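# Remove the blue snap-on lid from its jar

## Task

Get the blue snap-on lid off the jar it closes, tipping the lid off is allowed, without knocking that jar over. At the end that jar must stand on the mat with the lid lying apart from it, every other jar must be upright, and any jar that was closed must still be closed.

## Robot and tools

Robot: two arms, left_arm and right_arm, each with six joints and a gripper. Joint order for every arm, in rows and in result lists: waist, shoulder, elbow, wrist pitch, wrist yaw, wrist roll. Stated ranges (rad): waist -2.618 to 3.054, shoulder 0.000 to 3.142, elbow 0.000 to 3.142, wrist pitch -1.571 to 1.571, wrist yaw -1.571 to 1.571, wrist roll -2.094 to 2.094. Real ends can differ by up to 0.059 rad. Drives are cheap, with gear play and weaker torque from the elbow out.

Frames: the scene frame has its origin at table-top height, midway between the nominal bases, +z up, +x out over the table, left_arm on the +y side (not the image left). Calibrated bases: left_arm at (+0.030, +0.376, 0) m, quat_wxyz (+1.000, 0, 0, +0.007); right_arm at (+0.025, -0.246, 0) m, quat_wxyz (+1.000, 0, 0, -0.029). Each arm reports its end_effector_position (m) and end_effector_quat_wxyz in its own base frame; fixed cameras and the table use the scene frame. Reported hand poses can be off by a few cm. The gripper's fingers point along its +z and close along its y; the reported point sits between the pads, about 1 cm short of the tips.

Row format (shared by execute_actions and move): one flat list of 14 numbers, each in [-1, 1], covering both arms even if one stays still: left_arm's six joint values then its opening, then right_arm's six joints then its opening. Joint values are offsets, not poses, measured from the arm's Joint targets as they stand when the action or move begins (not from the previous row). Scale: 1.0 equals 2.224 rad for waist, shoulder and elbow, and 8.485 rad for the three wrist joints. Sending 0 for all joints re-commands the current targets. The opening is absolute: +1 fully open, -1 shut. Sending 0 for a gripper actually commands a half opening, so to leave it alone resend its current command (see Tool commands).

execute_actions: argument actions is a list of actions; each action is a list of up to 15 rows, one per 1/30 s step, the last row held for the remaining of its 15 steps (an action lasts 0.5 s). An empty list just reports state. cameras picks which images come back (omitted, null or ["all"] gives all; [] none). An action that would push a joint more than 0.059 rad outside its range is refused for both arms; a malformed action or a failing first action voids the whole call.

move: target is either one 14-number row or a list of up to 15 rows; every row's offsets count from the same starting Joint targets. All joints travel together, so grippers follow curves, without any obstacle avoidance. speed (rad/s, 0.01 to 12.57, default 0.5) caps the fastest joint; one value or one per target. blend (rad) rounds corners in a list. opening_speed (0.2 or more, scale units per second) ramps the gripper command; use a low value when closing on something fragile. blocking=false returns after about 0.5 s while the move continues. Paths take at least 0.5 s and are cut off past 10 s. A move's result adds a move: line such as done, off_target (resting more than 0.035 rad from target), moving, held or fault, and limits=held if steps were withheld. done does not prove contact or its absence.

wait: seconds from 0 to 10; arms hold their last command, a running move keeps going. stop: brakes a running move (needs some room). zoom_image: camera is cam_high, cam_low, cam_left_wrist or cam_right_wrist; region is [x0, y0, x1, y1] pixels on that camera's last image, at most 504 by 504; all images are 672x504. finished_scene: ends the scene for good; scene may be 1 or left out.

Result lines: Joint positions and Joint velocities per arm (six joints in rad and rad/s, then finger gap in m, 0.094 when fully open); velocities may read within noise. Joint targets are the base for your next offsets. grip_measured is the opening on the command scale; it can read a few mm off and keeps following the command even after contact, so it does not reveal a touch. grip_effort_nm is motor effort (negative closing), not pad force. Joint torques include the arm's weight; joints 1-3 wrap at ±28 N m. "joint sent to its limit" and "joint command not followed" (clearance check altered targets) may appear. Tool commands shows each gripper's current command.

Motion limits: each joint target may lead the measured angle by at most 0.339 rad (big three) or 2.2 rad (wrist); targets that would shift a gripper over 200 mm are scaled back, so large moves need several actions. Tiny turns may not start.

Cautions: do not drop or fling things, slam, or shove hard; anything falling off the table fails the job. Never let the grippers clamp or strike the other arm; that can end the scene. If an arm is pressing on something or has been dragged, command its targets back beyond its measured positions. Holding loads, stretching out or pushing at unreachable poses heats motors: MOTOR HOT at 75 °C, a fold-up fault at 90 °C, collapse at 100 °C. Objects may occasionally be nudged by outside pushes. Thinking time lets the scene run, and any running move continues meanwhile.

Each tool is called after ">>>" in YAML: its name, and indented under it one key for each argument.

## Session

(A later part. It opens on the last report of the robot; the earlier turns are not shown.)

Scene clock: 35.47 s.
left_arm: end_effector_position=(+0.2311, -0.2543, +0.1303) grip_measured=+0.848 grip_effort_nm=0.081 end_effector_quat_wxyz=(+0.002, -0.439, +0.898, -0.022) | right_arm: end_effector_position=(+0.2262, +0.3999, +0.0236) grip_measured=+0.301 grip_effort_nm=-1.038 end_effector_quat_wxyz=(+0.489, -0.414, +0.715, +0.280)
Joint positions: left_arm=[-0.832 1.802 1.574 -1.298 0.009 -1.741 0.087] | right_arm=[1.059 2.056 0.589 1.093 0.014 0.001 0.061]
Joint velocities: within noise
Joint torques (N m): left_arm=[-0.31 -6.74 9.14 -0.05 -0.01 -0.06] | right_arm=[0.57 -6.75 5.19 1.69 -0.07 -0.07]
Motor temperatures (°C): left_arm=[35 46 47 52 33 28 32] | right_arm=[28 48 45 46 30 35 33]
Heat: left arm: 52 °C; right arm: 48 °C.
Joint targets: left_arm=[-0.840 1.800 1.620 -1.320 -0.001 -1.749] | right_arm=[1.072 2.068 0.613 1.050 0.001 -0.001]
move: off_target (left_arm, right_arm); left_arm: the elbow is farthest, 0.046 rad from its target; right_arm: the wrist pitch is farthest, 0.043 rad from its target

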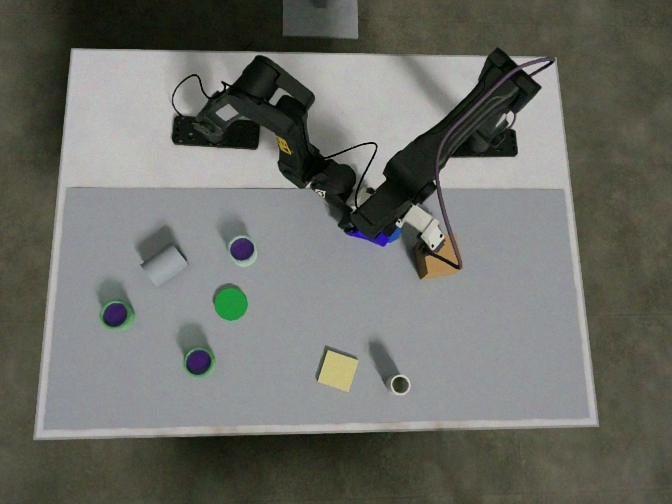

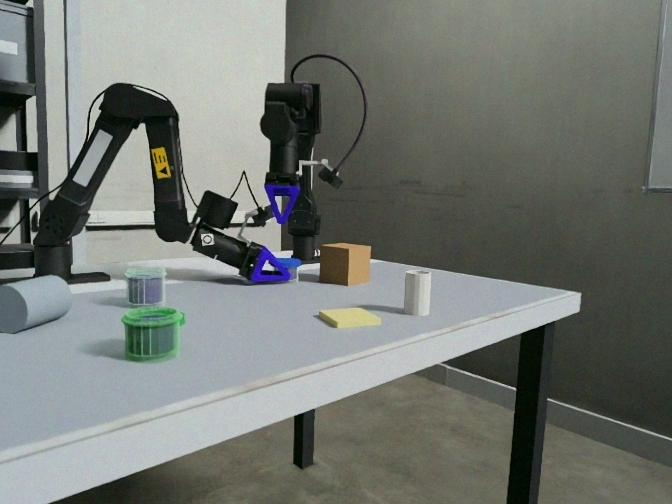

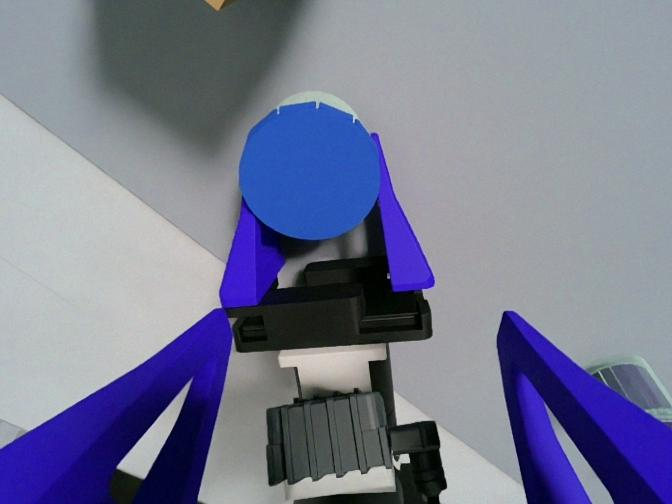

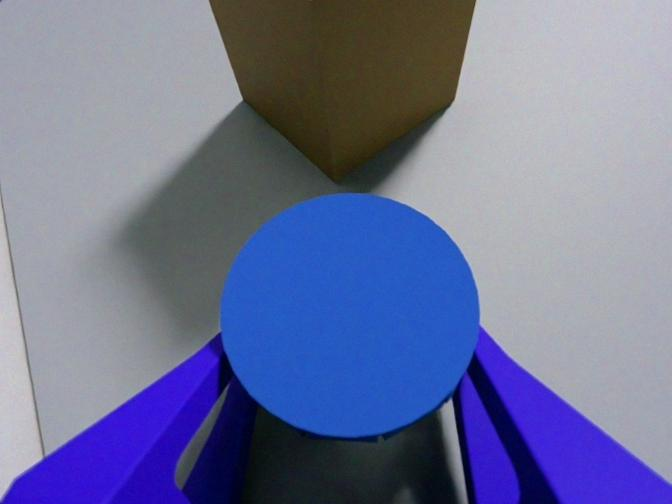

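>>> move:
  target: [0.0184,-0.0153,-0.0949,0.0156,0,0,0.85,0,0,0,0,0,0,0.0]
  speed: 0.3

>>> zoom_image:
  camera: "cam_low"
  region: [200, 180, 380, 310]

Scene clock: 38.77 s.
left_arm: end_effector_position=(+0.2194, -0.2345, +0.0940) grip_measured=+0.848 grip_effort_nm=0.081 end_effector_quat_wxyz=(-0.013, -0.448, +0.894, +0.011) | right_arm: end_effector_position=(+0.2255, +0.4000, +0.0226) grip_measured=+0.295 grip_effort_nm=-1.043 end_effector_quat_wxyz=(+0.488, -0.415, +0.715, +0.279)
Joint positions: left_arm=[-0.812 1.795 1.42 -1.226 0.018 -1.741 0.087] | right_arm=[1.061 2.058 0.589 1.092 0.014 -0.001 0.061]
Joint velocities: within noise
Joint torques (N m): left_arm=[0.64 -8.54 4.44 0.52 -0.11 -0.04] | right_arm=[0.38 -6.83 4.93 1.65 0 -0.07]
Motor temperatures (°C): left_arm=[35 46 47 51 33 28 32] | right_arm=[28 48 45 45 30 35 33]
Heat: left arm: 51 °C; right arm: 48 °C.
Joint targets: left_arm=[-0.799 1.766 1.409 -1.187 -0.001 -1.749] | right_arm=[1.072 2.068 0.613 1.050 0.001 -0.001]
move: off_target (left_arm, right_arm); left_arm: the wrist pitch is farthest, 0.038 rad from its target; right_arm: the wrist pitch is farthest, 0.042 rad from its target

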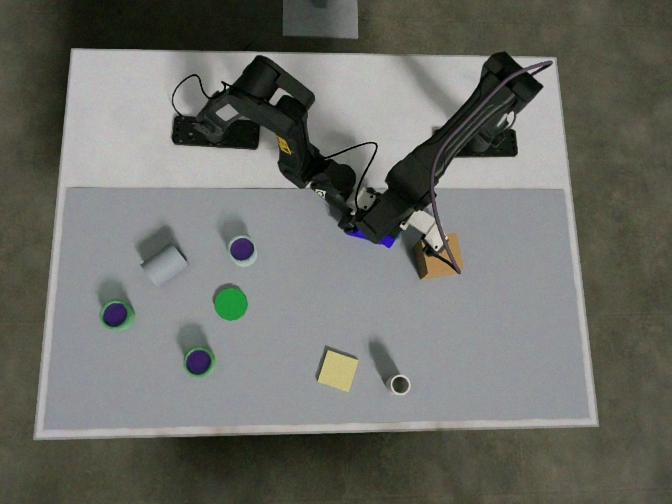

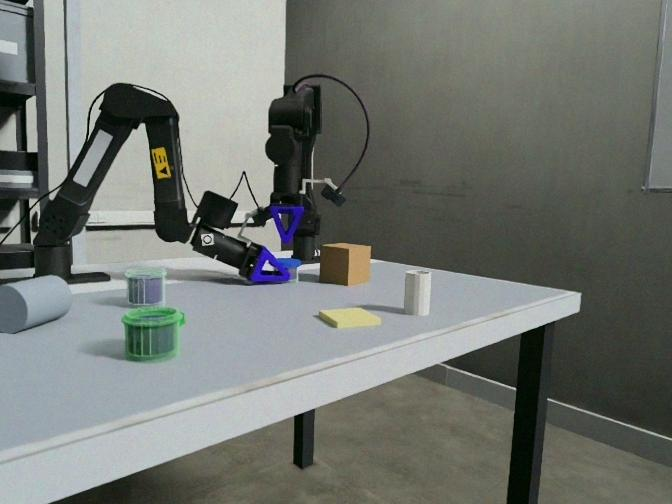

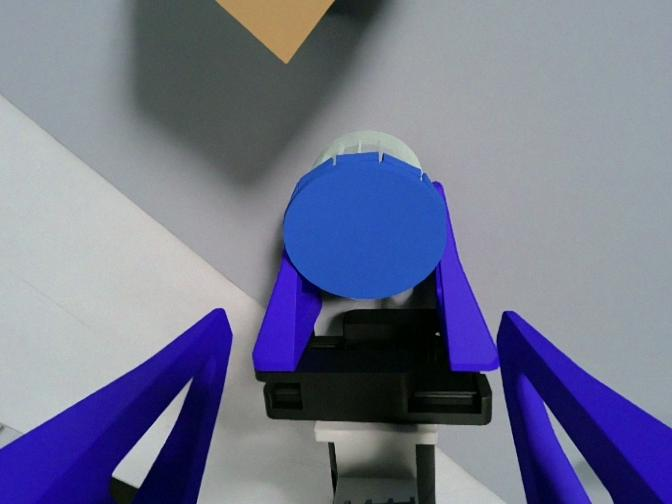

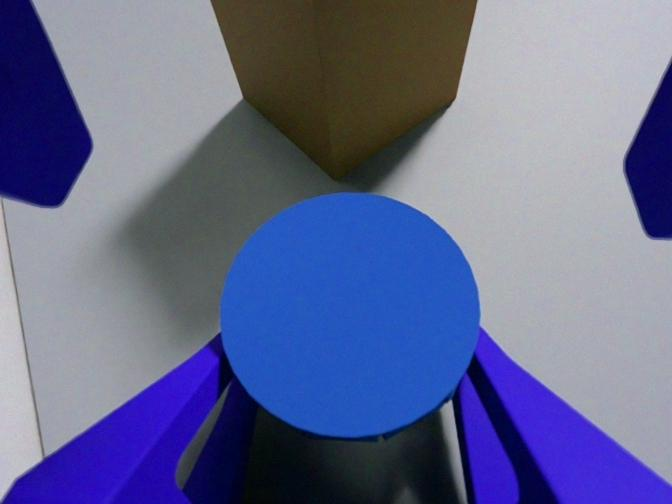

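Scaled by 2.800 from the camera's 672x504 image, which has a finer 960x720 frame.

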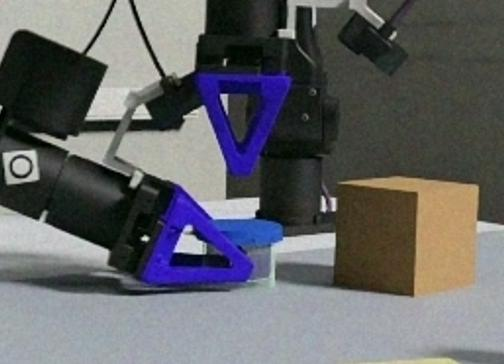

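>>> move:
  target: [0.0989,-0.0297,-0.004,-0.0027,0.0414,0.0258,0.85,0,0,0,0,0,0,0.0]
  speed: 0.5

>>> zoom_image:
  camera: "cam_low"
  region: [200, 180, 380, 310]

Scene clock: 42.97 s.
left_arm: end_effector_position=(+0.2374, -0.2222, +0.1148) grip_measured=+0.848 grip_effort_nm=0.085 end_effector_quat_wxyz=(-0.142, -0.456, +0.874, -0.088) | right_arm: end_effector_position=(+0.2255, +0.4000, +0.0226) grip_measured=+0.295 grip_effort_nm=-1.038 end_effector_quat_wxyz=(+0.488, -0.415, +0.715, +0.279)
Joint positions: left_arm=[-0.574 1.746 1.405 -1.217 0.336 -1.537 0.087] | right_arm=[1.061 2.058 0.589 1.092 0.014 -0.001 0.061]
Joint velocities: within noise
Joint torques (N m): left_arm=[0.12 -9.7 5.07 0.2 0.26 0.08] | right_arm=[0.4 -6.65 5.09 1.66 -0.04 -0.01]
Motor temperatures (°C): left_arm=[35 47 47 50 33 28 32] | right_arm=[28 48 44 45 30 35 33]
Heat: left arm: 50 °C; right arm: 48 °C.
Joint targets: left_arm=[-0.579 1.700 1.400 -1.210 0.351 -1.530] | right_arm=[1.072 2.068 0.613 1.050 0.001 -0.001]
move: off_target (left_arm, right_arm); left_arm: the shoulder is farthest, 0.046 rad from its target; right_arm: the wrist pitch is farthest, 0.042 rad from its target

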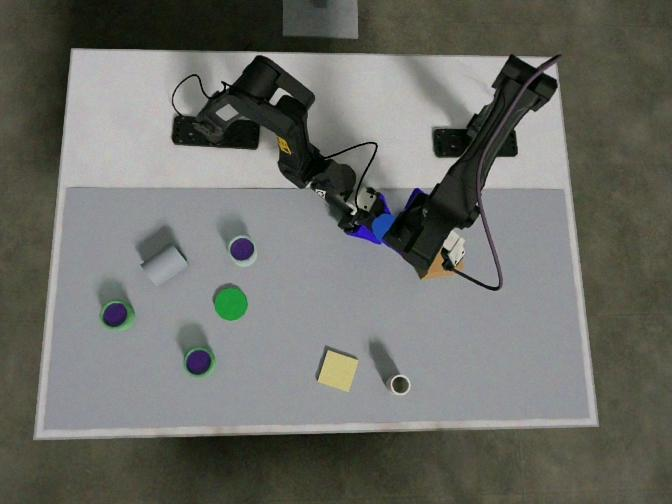

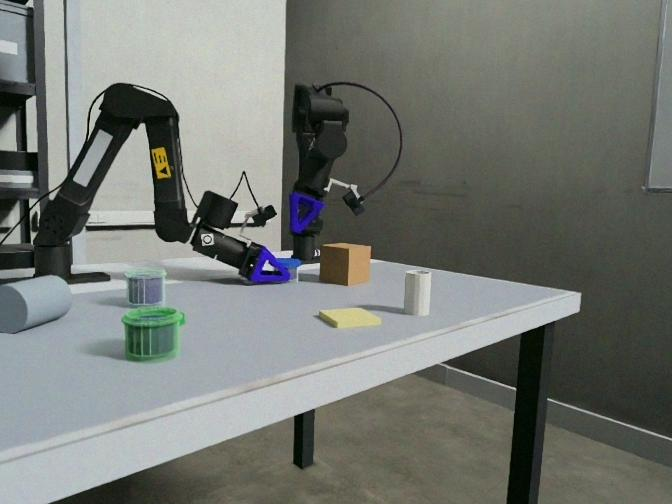

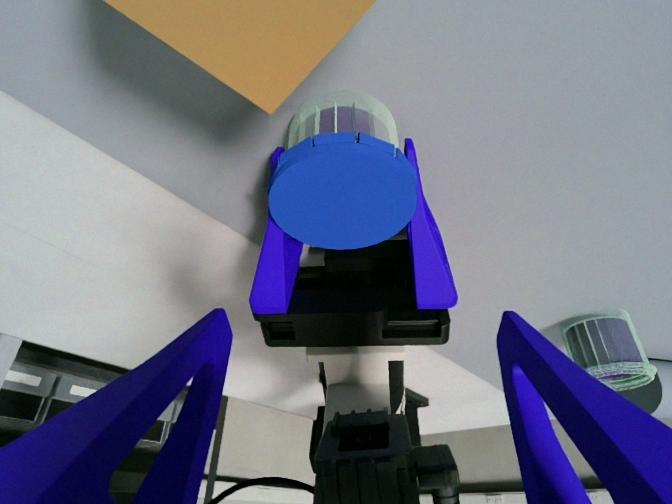

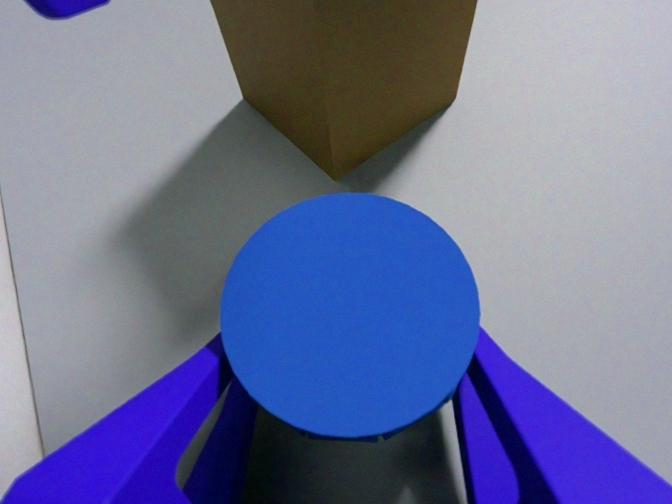

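Scaled by 2.800 from the camera's 672x504 image, which has a finer 960x720 frame.

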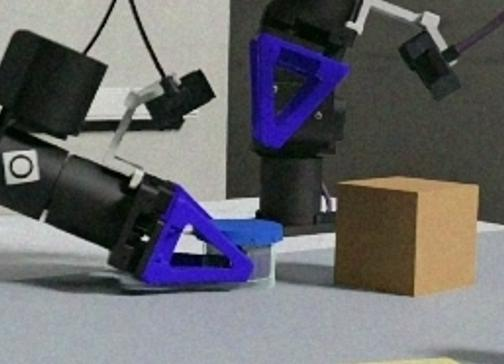

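>>> move:
  target: [-0.0120,0.0074,-0.0611,0.0171,0,0,0.85,0,0,0,0,0,0,0.0]
  speed: 0.3

>>> zoom_image:
  camera: "cam_low"
  region: [200, 180, 380, 310]

Scene clock: 45.10 s.
left_arm: end_effector_position=(+0.2241, -0.2218, +0.0803) grip_measured=+0.848 grip_effort_nm=0.081 end_effector_quat_wxyz=(-0.147, -0.447, +0.879, -0.080) | right_arm: end_effector_position=(+0.2255, +0.4000, +0.0226) grip_measured=+0.295 grip_effort_nm=-1.043 end_effector_quat_wxyz=(+0.488, -0.415, +0.715, +0.279)
Joint positions: left_arm=[-0.595 1.744 1.264 -1.092 0.337 -1.536 0.087] | right_arm=[1.061 2.058 0.589 1.092 0.014 -0.001 0.061]
Joint velocities: within noise
Joint torques (N m): left_arm=[-0.38 -8.06 5.29 0.43 0.24 0.08] | right_arm=[0.51 -6.63 4.88 1.63 -0.07 -0.03]
Motor temperatures (°C): left_arm=[35 47 47 50 33 28 32] | right_arm=[28 48 44 45 30 35 33]
Heat: left arm: 50 °C; right arm: 48 °C.
Joint targets: left_arm=[-0.605 1.717 1.264 -1.065 0.351 -1.530] | right_arm=[1.072 2.068 0.613 1.050 0.001 -0.001]
move: off_target (right_arm); right_arm: the wrist pitch is farthest, 0.042 rad from its target

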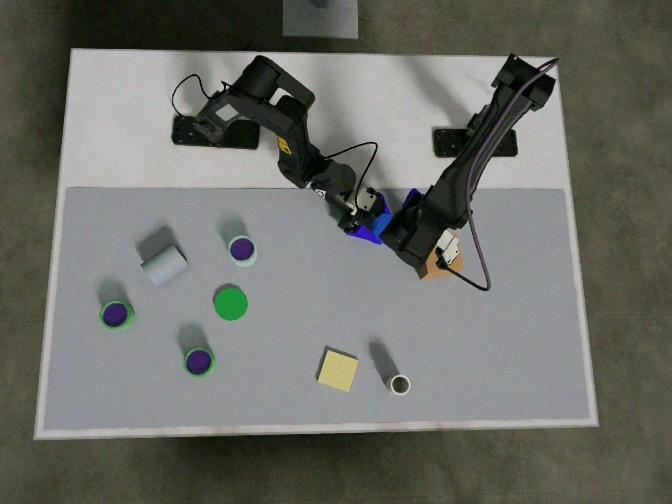

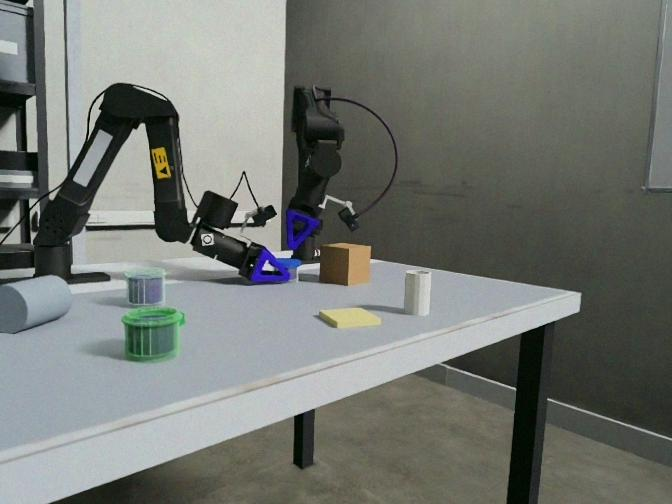

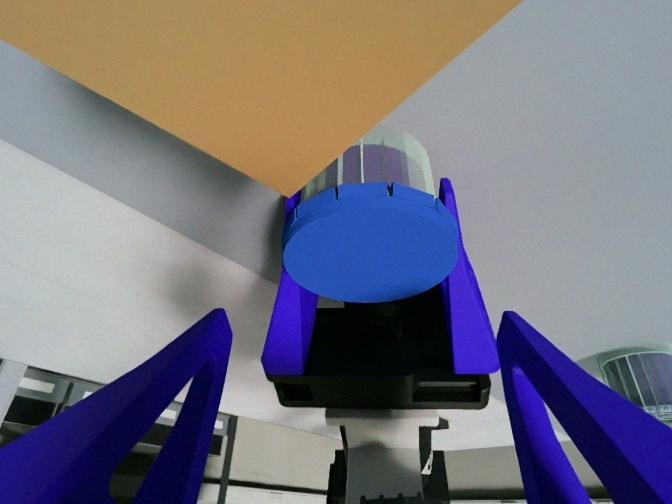

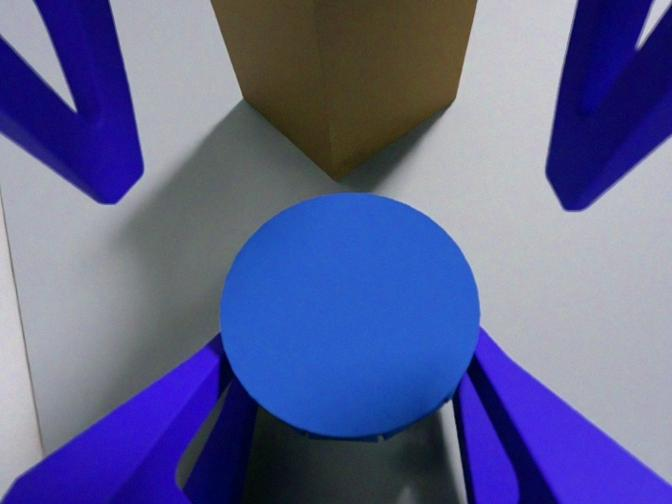

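Scaled by 2.800 from the camera's 672x504 image, which has a finer 960x720 frame.

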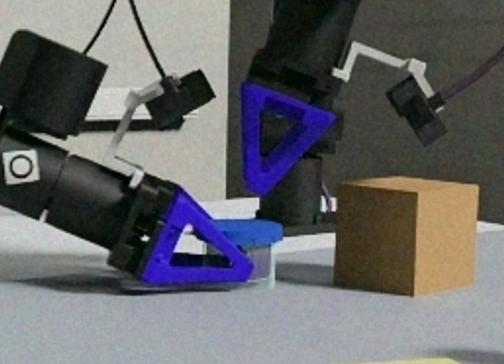

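>>> move:
  target: [0,0,0,0,0,0,0.85,0,-0.0719,-0.1371,0.0171,0,0,0.0]
  speed: 0.3

>>> zoom_image:
  camera: "cam_low"
  region: [200, 180, 380, 310]

Scene clock: 47.57 s.
left_arm: end_effector_position=(+0.2242, -0.2222, +0.0804) grip_measured=+0.848 grip_effort_nm=0.076 end_effector_quat_wxyz=(-0.148, -0.447, +0.879, -0.081) | right_arm: end_effector_position=(+0.1893, +0.3399, +0.0144) grip_measured=+0.080 grip_effort_nm=-1.048 end_effector_quat_wxyz=(+0.465, -0.424, +0.728, +0.273)
Joint positions: left_arm=[-0.595 1.744 1.264 -1.091 0.339 -1.536 0.087] | right_arm=[1.061 1.932 0.32 1.18 0.002 0.006 0.051]
Joint velocities: within noise
Joint torques (N m): left_arm=[-0.36 -8.06 5.34 0.44 0.24 0.11] | right_arm=[0.51 -7.95 1.48 2.19 -0.08 -0.03]
Motor temperatures (°C): left_arm=[35 47 46 50 33 28 32] | right_arm=[28 48 44 45 30 34 33]
Heat: left arm: 50 °C; right arm: 48 °C.
Joint targets: left_arm=[-0.605 1.717 1.264 -1.065 0.351 -1.530] | right_arm=[1.072 1.908 0.308 1.195 0.001 -0.001]
move: done

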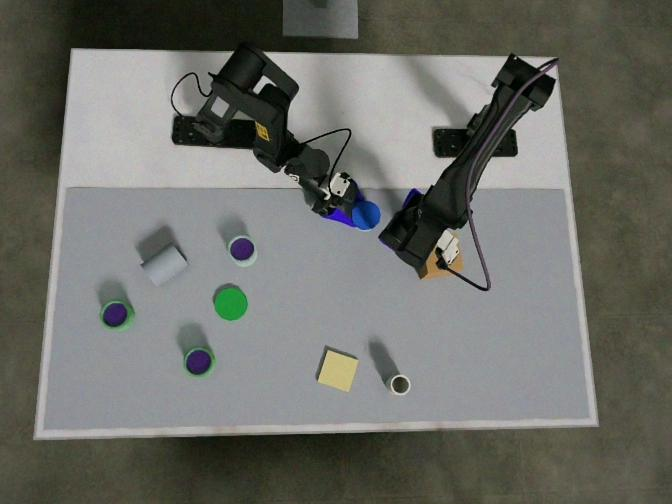

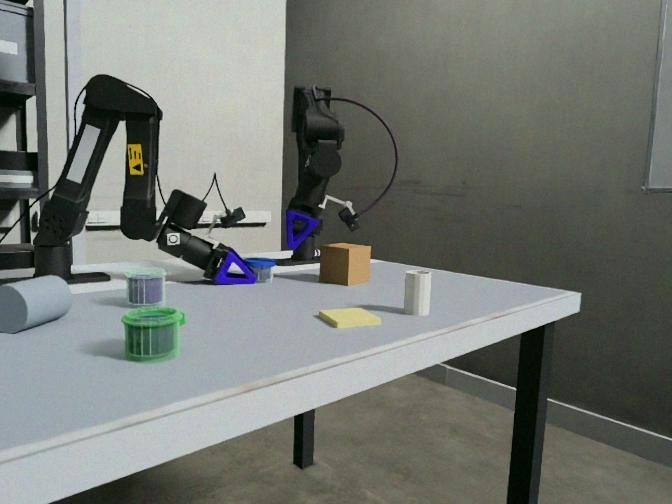

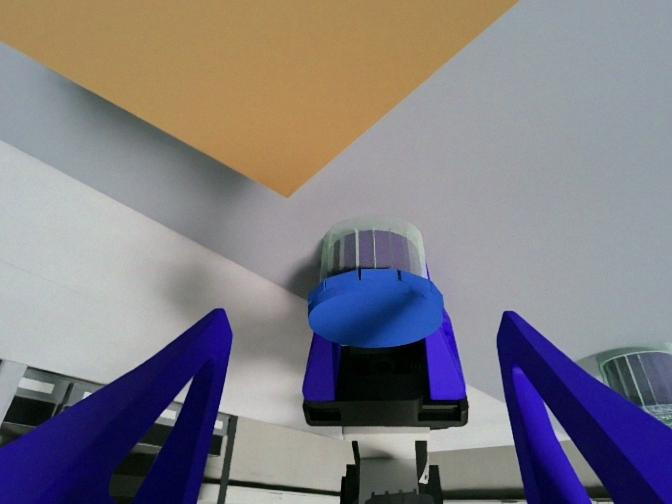

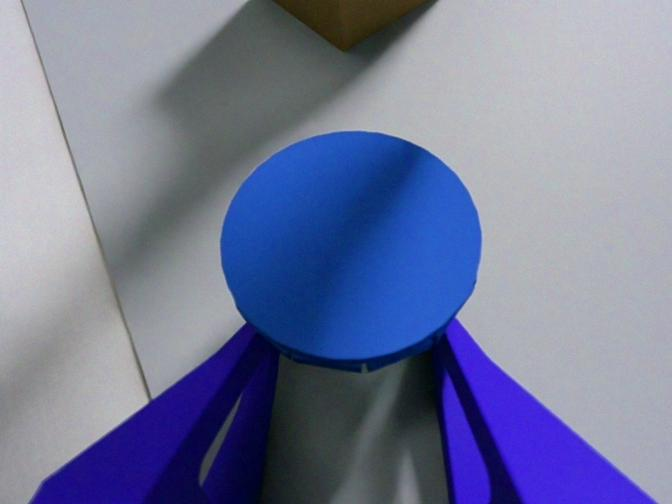

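Scaled by 2.800 from the camera's 672x504 image, which has a finer 960x720 frame.

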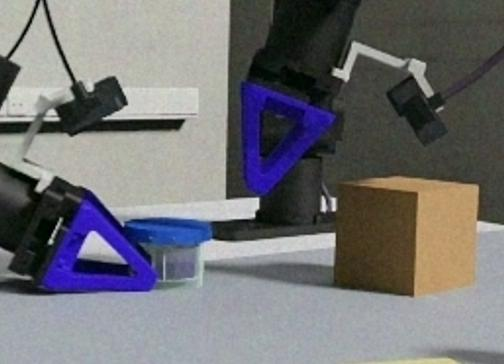

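>>> move:
  target:
    - [0,0,0,0,0,0,0.85,0,0,0,0,0,0,0.9]
    - [0,0,0,0,0,0,0.85,0,0.0207,0.0427,-0.002,0,0,0.9]
  speed: 0.3
  opening_speed: 1.0

>>> zoom_image:
  camera: "cam_low"
  region: [200, 220, 320, 300]

Scene clock: 50.10 s.
left_arm: end_effector_position=(+0.2242, -0.2222, +0.0804) grip_measured=+0.848 grip_effort_nm=0.081 end_effector_quat_wxyz=(-0.148, -0.447, +0.879, -0.081) | right_arm: end_effector_position=(+0.2016, +0.3561, +0.0279) grip_measured=+0.897 grip_effort_nm=0.125 end_effector_quat_wxyz=(+0.486, -0.412, +0.718, +0.280)
Joint positions: left_arm=[-0.595 1.744 1.264 -1.091 0.339 -1.536 0.087] | right_arm=[1.059 1.945 0.382 1.184 0.014 0.007 0.089]
Joint velocities: within noise
Joint torques (N m): left_arm=[-0.42 -8.05 5.24 0.43 0.22 0.08] | right_arm=[0.36 -5.2 4.27 2.01 -0.11 -0.07]
Motor temperatures (°C): left_arm=[35 47 46 49 33 28 32] | right_arm=[28 48 44 45 30 34 33]
Heat: left arm: 49 °C; right arm: 48 °C.
Joint targets: left_arm=[-0.605 1.717 1.264 -1.065 0.351 -1.530] | right_arm=[1.072 1.954 0.403 1.178 0.001 -0.001]
move: done

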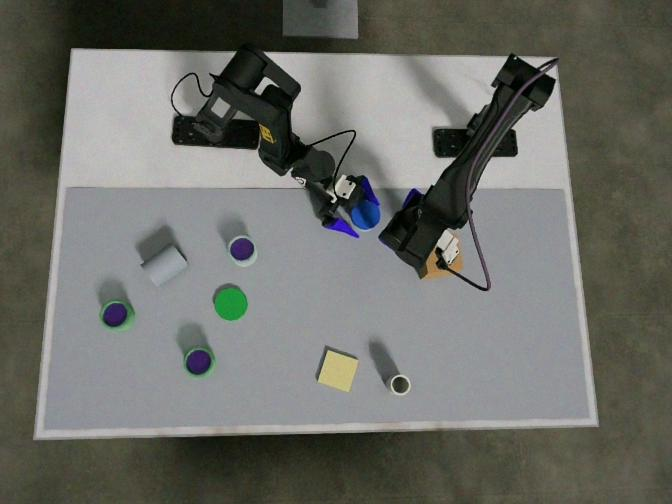

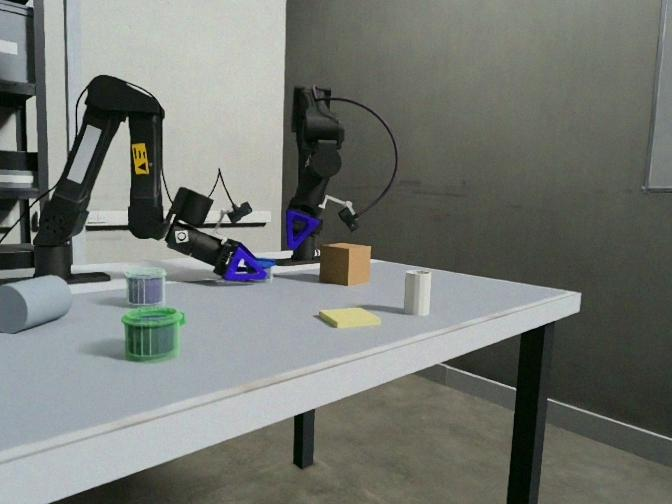

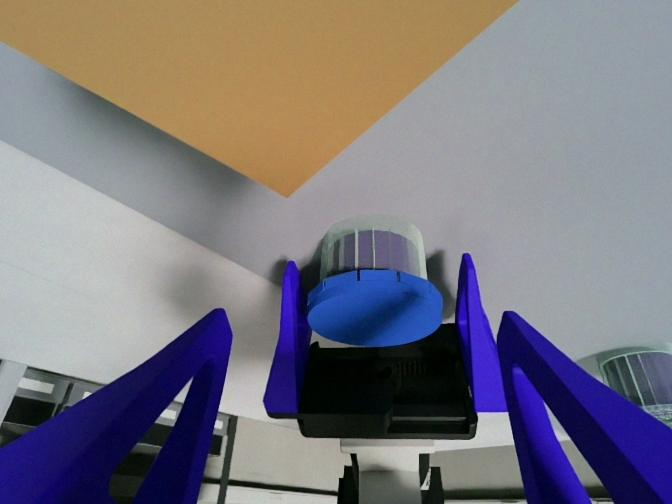

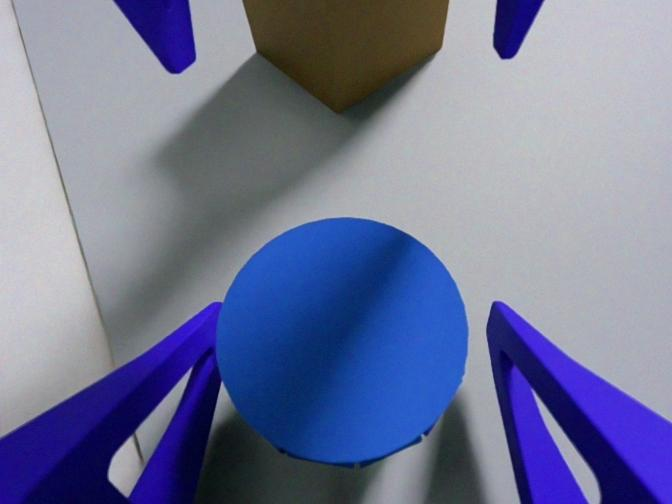

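Scaled by 4.200 from the camera's 672x504 image, which has a finer 960x720 frame.

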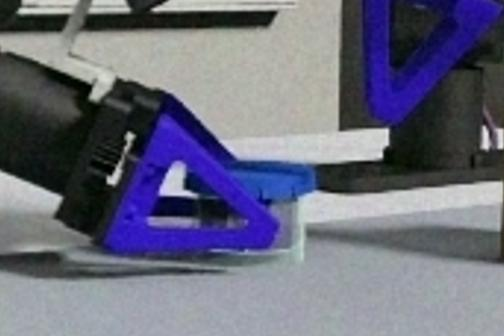

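>>> move:
  target:
    - [0,0,0,0,0,0,0.85,0.0045,0,0,-0.0055,0,0,0.9]
    - [0,0,0,0,0,0,0.85,0.0045,0,0,-0.0055,0,0,-0.1]
  speed: 0.3
  opening_speed: 0.8

>>> zoom_image:
  camera: "cam_low"
  region: [200, 220, 320, 300]

Scene clock: 52.93 s.
left_arm: end_effector_position=(+0.2242, -0.2222, +0.0804) grip_measured=+0.848 grip_effort_nm=0.085 end_effector_quat_wxyz=(-0.148, -0.447, +0.879, -0.081) | right_arm: end_effector_position=(+0.1982, +0.3573, +0.0265) grip_measured=+0.374 grip_effort_nm=-1.048 end_effector_quat_wxyz=(+0.484, -0.416, +0.718, +0.280)
Joint positions: left_arm=[-0.595 1.744 1.264 -1.091 0.339 -1.536 0.087] | right_arm=[1.07 1.945 0.382 1.177 0.019 0.007 0.065]
Joint velocities: within noise
Joint torques (N m): left_arm=[-0.39 -8.02 5.38 0.42 0.22 0.1] | right_arm=[0.5 -4.98 4.33 1.58 -0.11 0]
Motor temperatures (°C): left_arm=[35 47 46 49 33 28 32] | right_arm=[28 48 44 45 30 34 33]
Heat: left arm: 49 °C; right arm: 48 °C.
Joint targets: left_arm=[-0.605 1.717 1.264 -1.065 0.351 -1.530] | right_arm=[1.082 1.954 0.403 1.131 0.001 -0.001]
move: off_target (right_arm); target 2's new numbers were sent with right_arm's wrist pitch 0.046 rad from that target; right_arm: the wrist pitch is farthest, 0.046 rad from its target

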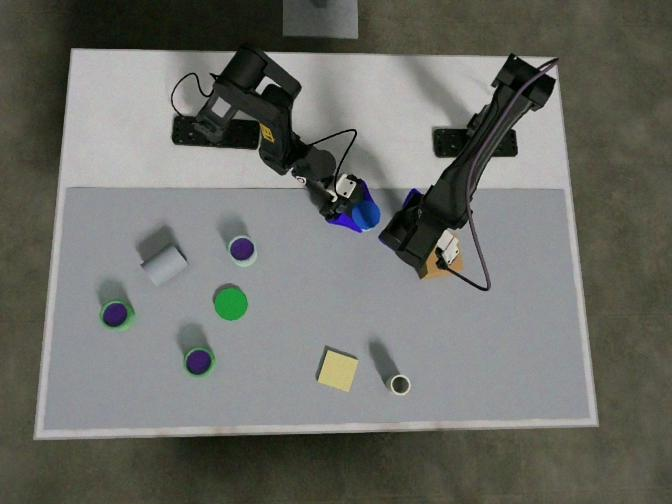

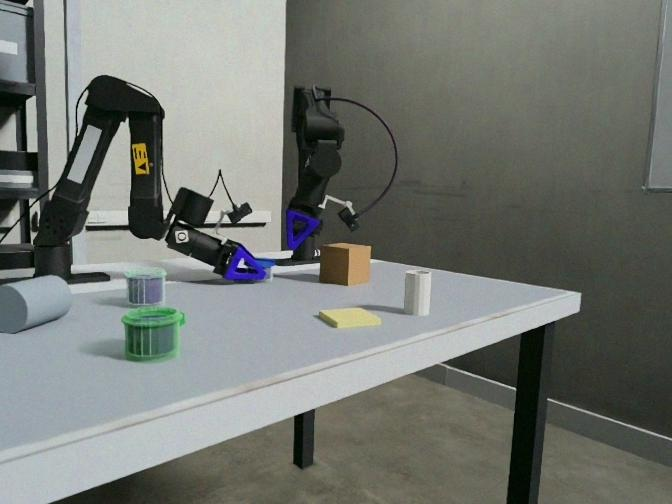

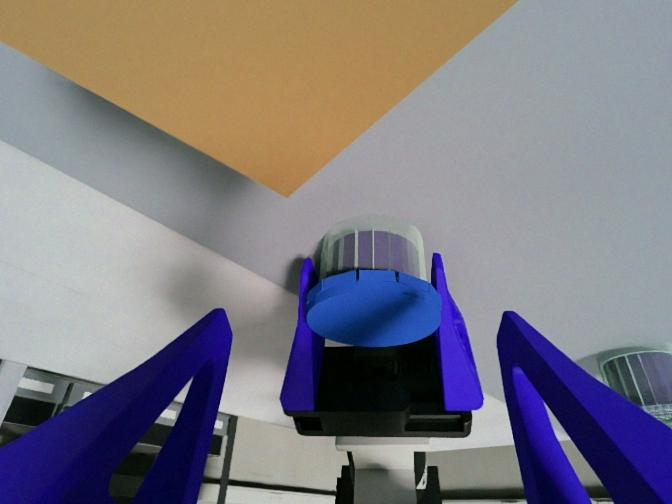

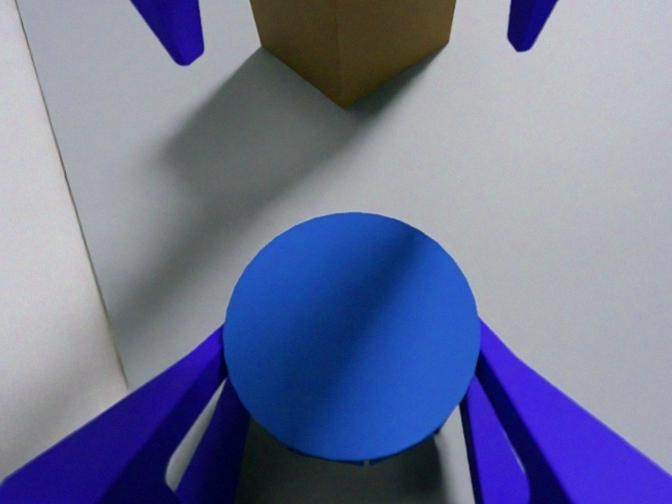

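Scaled by 4.200 from the camera's 672x504 image, which has a finer 960x720 frame.

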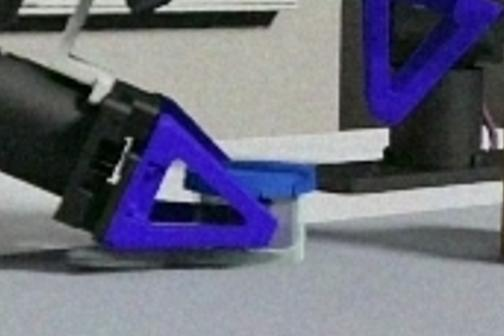

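>>> move:
  target:
    - [0,0,0,0,0,0,0.85,0,0,0,0,0,0,0.8]
    - [0,0,0,0,0,0,0.85,0,0.008,0,-0.0055,0,0,0.8]
  speed: 0.3
  opening_speed: 1.5
  cameras: ["cam_low","cam_right_wrist"]

>>> zoom_image:
  camera: "cam_low"
  region: [200, 220, 320, 300]

Scene clock: 55.23 s.
left_arm: end_effector_position=(+0.2242, -0.2222, +0.0804) grip_measured=+0.848 grip_effort_nm=0.081 end_effector_quat_wxyz=(-0.148, -0.447, +0.879, -0.081) | right_arm: end_effector_position=(+0.1962, +0.3541, +0.0143) grip_measured=+0.797 grip_effort_nm=0.120 end_effector_quat_wxyz=(+0.468, -0.422, +0.728, +0.271)
Joint positions: left_arm=[-0.595 1.744 1.264 -1.091 0.339 -1.536 0.087] | right_arm=[1.07 1.96 0.383 1.148 0.017 0.007 0.084]
Joint velocities: within noise
Joint torques (N m): left_arm=[-0.36 -8.08 5.39 0.46 0.21 0.07] | right_arm=[0.31 -5.16 3.89 1.37 -0.08 -0.02]
Motor temperatures (°C): left_arm=[35 47 46 49 33 28 32] | right_arm=[28 48 44 45 30 34 33]
Heat: left arm: 49 °C; right arm: 48 °C.
Joint targets: left_arm=[-0.605 1.717 1.264 -1.065 0.351 -1.530] | right_arm=[1.082 1.972 0.403 1.085 0.001 -0.001]
move: off_target (right_arm); right_arm: the wrist pitch is farthest, 0.064 rad from its target
Images, in order (width x height): cam_low 672x504, cam_right_wrist 672x504.

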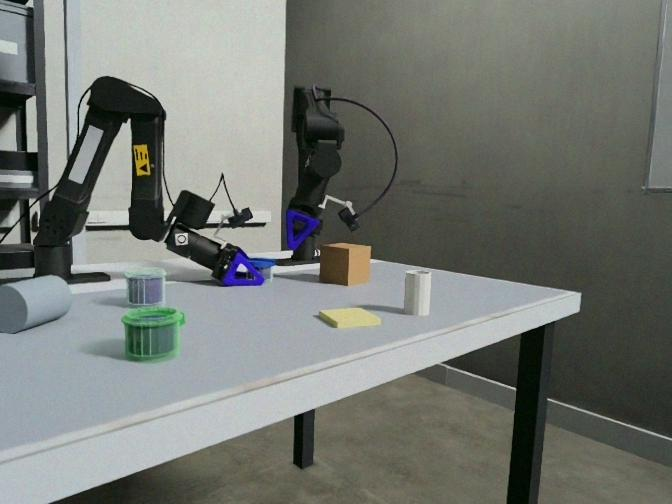

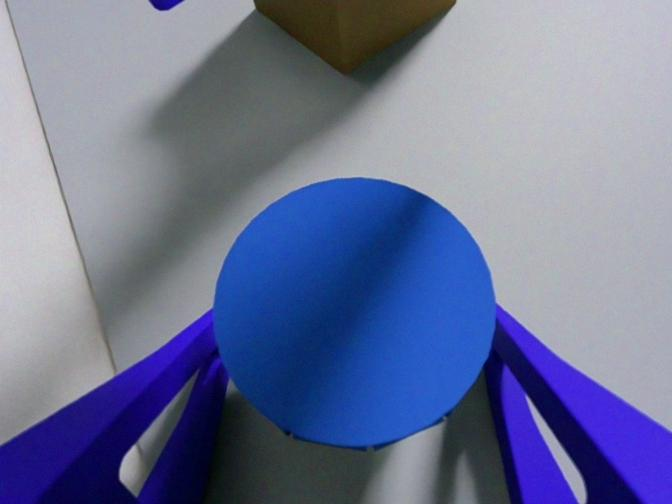

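Scaled by 4.200 from the camera's 672x504 image, which has a finer 960x720 frame.

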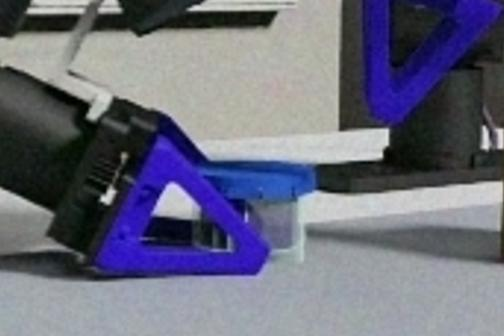

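Good. Close.

>>> move:
  target: [0,0,0,0,0,0,0.85,0,0,0,0,0,0,-0.1]
  opening_speed: 0.8

>>> zoom_image:
  camera: "cam_low"
  region: [200, 220, 320, 300]

Scene clock: 56.83 s.
left_arm: end_effector_position=(+0.2242, -0.2222, +0.0804) grip_measured=+0.848 grip_effort_nm=0.081 end_effector_quat_wxyz=(-0.148, -0.447, +0.879, -0.081) | right_arm: end_effector_position=(+0.1956, +0.3542, +0.0140) grip_measured=+0.189 grip_effort_nm=-1.038 end_effector_quat_wxyz=(+0.467, -0.423, +0.727, +0.272)
Joint positions: left_arm=[-0.595 1.744 1.264 -1.091 0.339 -1.536 0.087] | right_arm=[1.07 1.96 0.383 1.147 0.014 0.007 0.056]
Joint velocities: within noise
Joint torques (N m): left_arm=[-0.39 -8.06 5.39 0.47 0.22 0.09] | right_arm=[0.42 -4.85 3.89 1.47 -0.05 -0.09]
Motor temperatures (°C): left_arm=[35 47 46 48 33 28 32] | right_arm=[28 48 44 45 30 34 33]
Heat: left arm: 48 °C; right arm: 48 °C.
Joint targets: left_arm=[-0.605 1.717 1.264 -1.065 0.351 -1.530] | right_arm=[1.082 1.972 0.403 1.085 0.001 -0.001]
move: off_target (right_arm); right_arm: the wrist pitch is farthest, 0.062 rad from its target

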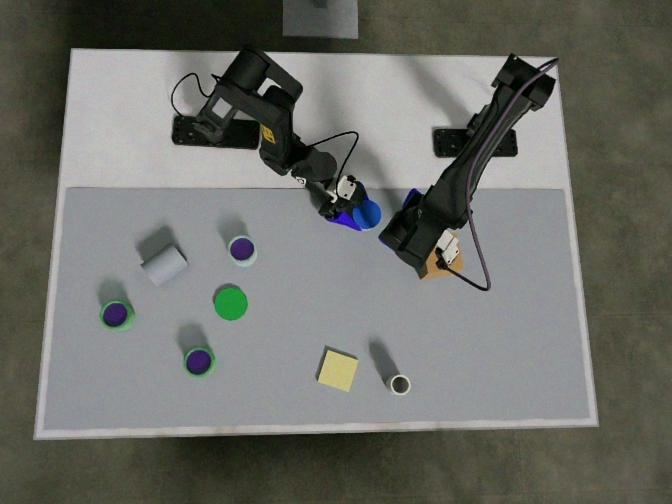

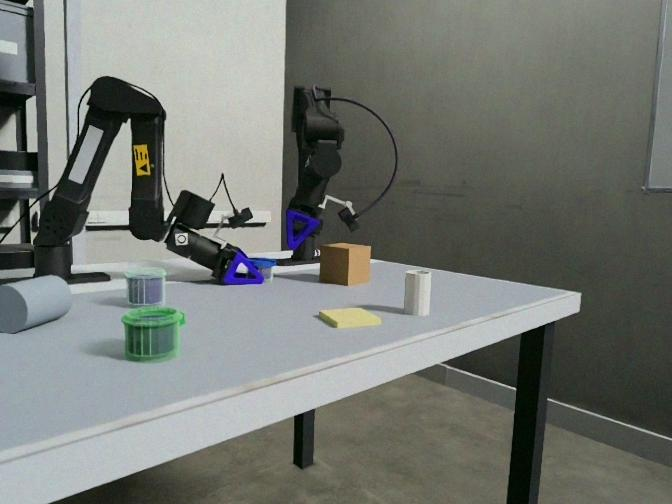

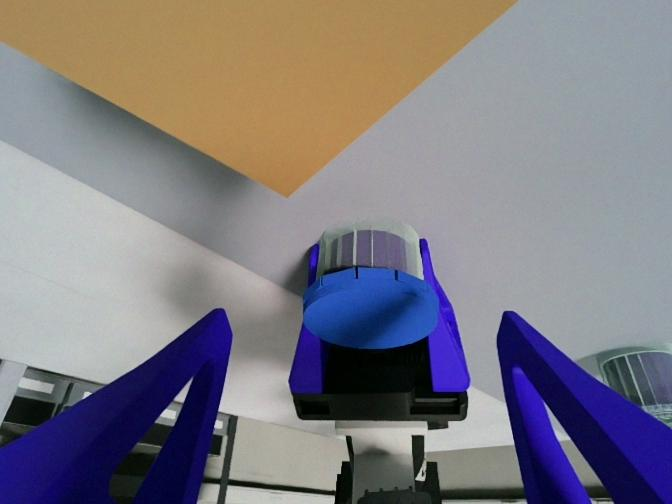

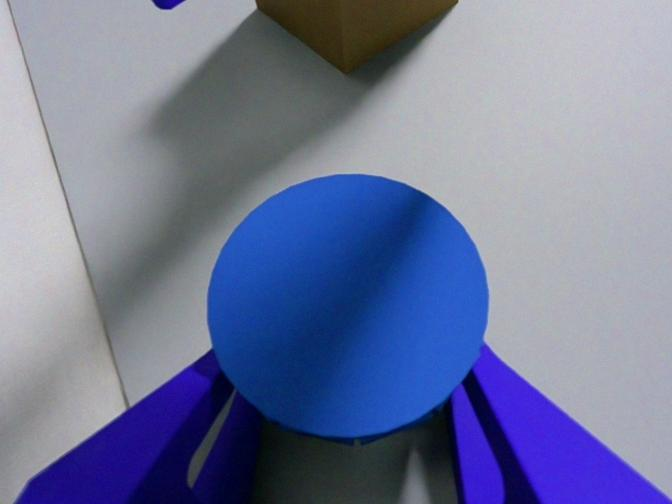

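Scaled by 4.200 from the camera's 672x504 image, which has a finer 960x720 frame.

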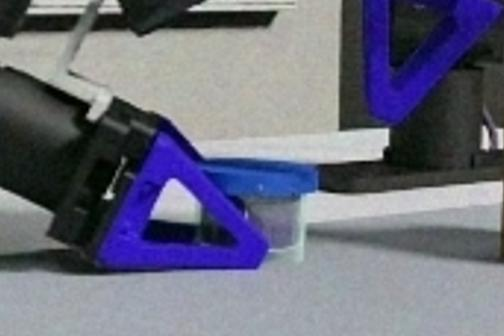

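>>> move:
  target:
    - [-0.0603,0,0,0,0,-0.0181,0.85,0,0,0,0,0,0,-0.1]
    - [-0.0603,0.009,-0.0243,0.0085,0,-0.0181,0.85,0,0,0,0,0,0,-0.1]
  speed: 0.3

>>> zoom_image:
  camera: "cam_low"
  region: [180, 180, 360, 310]

Scene clock: 59.67 s.
left_arm: end_effector_position=(+0.1888, -0.2537, +0.0675) grip_measured=+0.848 grip_effort_nm=0.076 end_effector_quat_wxyz=(-0.156, -0.438, +0.883, -0.068) | right_arm: end_effector_position=(+0.1956, +0.3542, +0.0140) grip_measured=+0.189 grip_effort_nm=-1.048 end_effector_quat_wxyz=(+0.467, -0.423, +0.727, +0.272)
Joint positions: left_arm=[-0.744 1.744 1.21 -1.02 0.342 -1.668 0.087] | right_arm=[1.07 1.96 0.383 1.147 0.014 0.007 0.056]
Joint velocities: within noise
Joint torques (N m): left_arm=[-0.03 -6.52 5.41 0.49 0.21 -0.14] | right_arm=[0.4 -5.11 4.01 1.4 -0.11 -0.05]
Motor temperatures (°C): left_arm=[35 47 46 48 33 28 32] | right_arm=[28 48 44 44 30 34 33]
Heat: left arm: 48 °C; right arm: 48 °C.
Joint targets: left_arm=[-0.739 1.737 1.210 -0.993 0.351 -1.684] | right_arm=[1.082 1.972 0.403 1.085 0.001 -0.001]
move: off_target (right_arm); right_arm: the wrist pitch is farthest, 0.062 rad from its target

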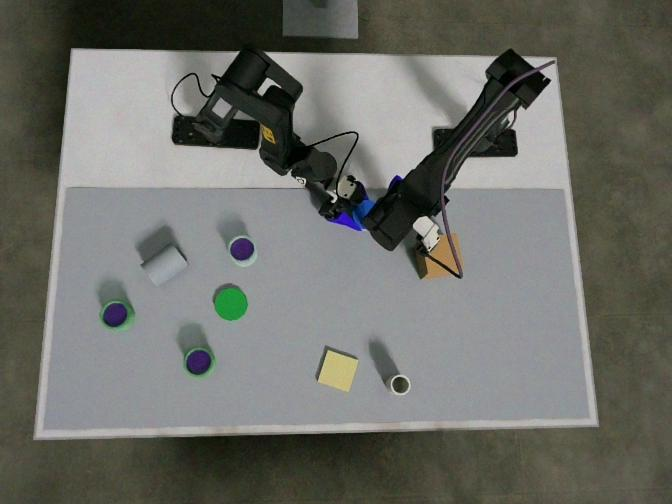

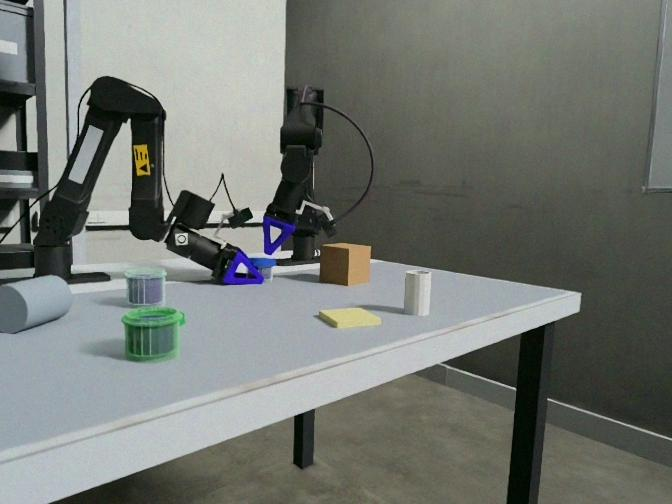

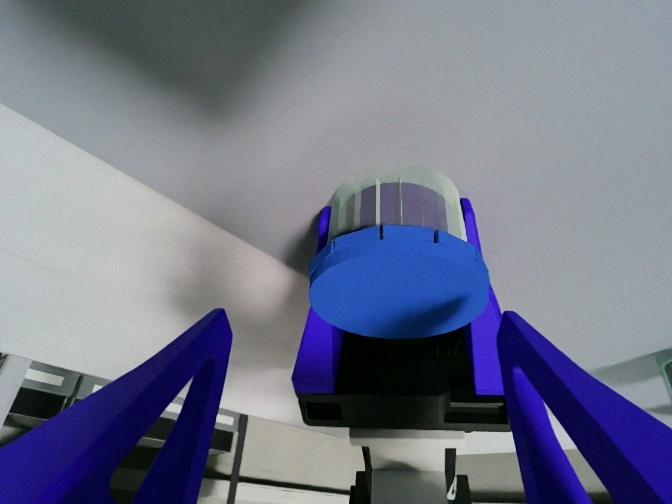

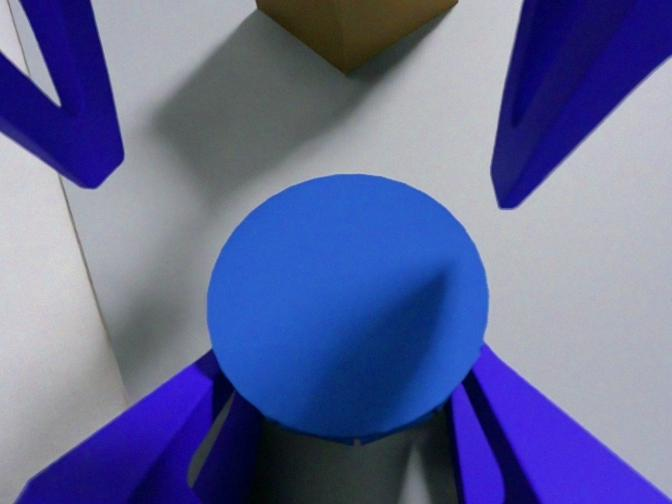

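Scaled by 2.800 from the camera's 672x504 image, which has a finer 960x720 frame.

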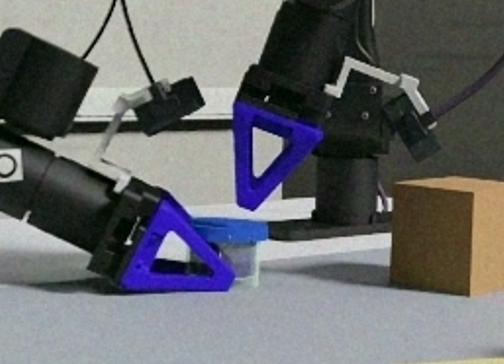

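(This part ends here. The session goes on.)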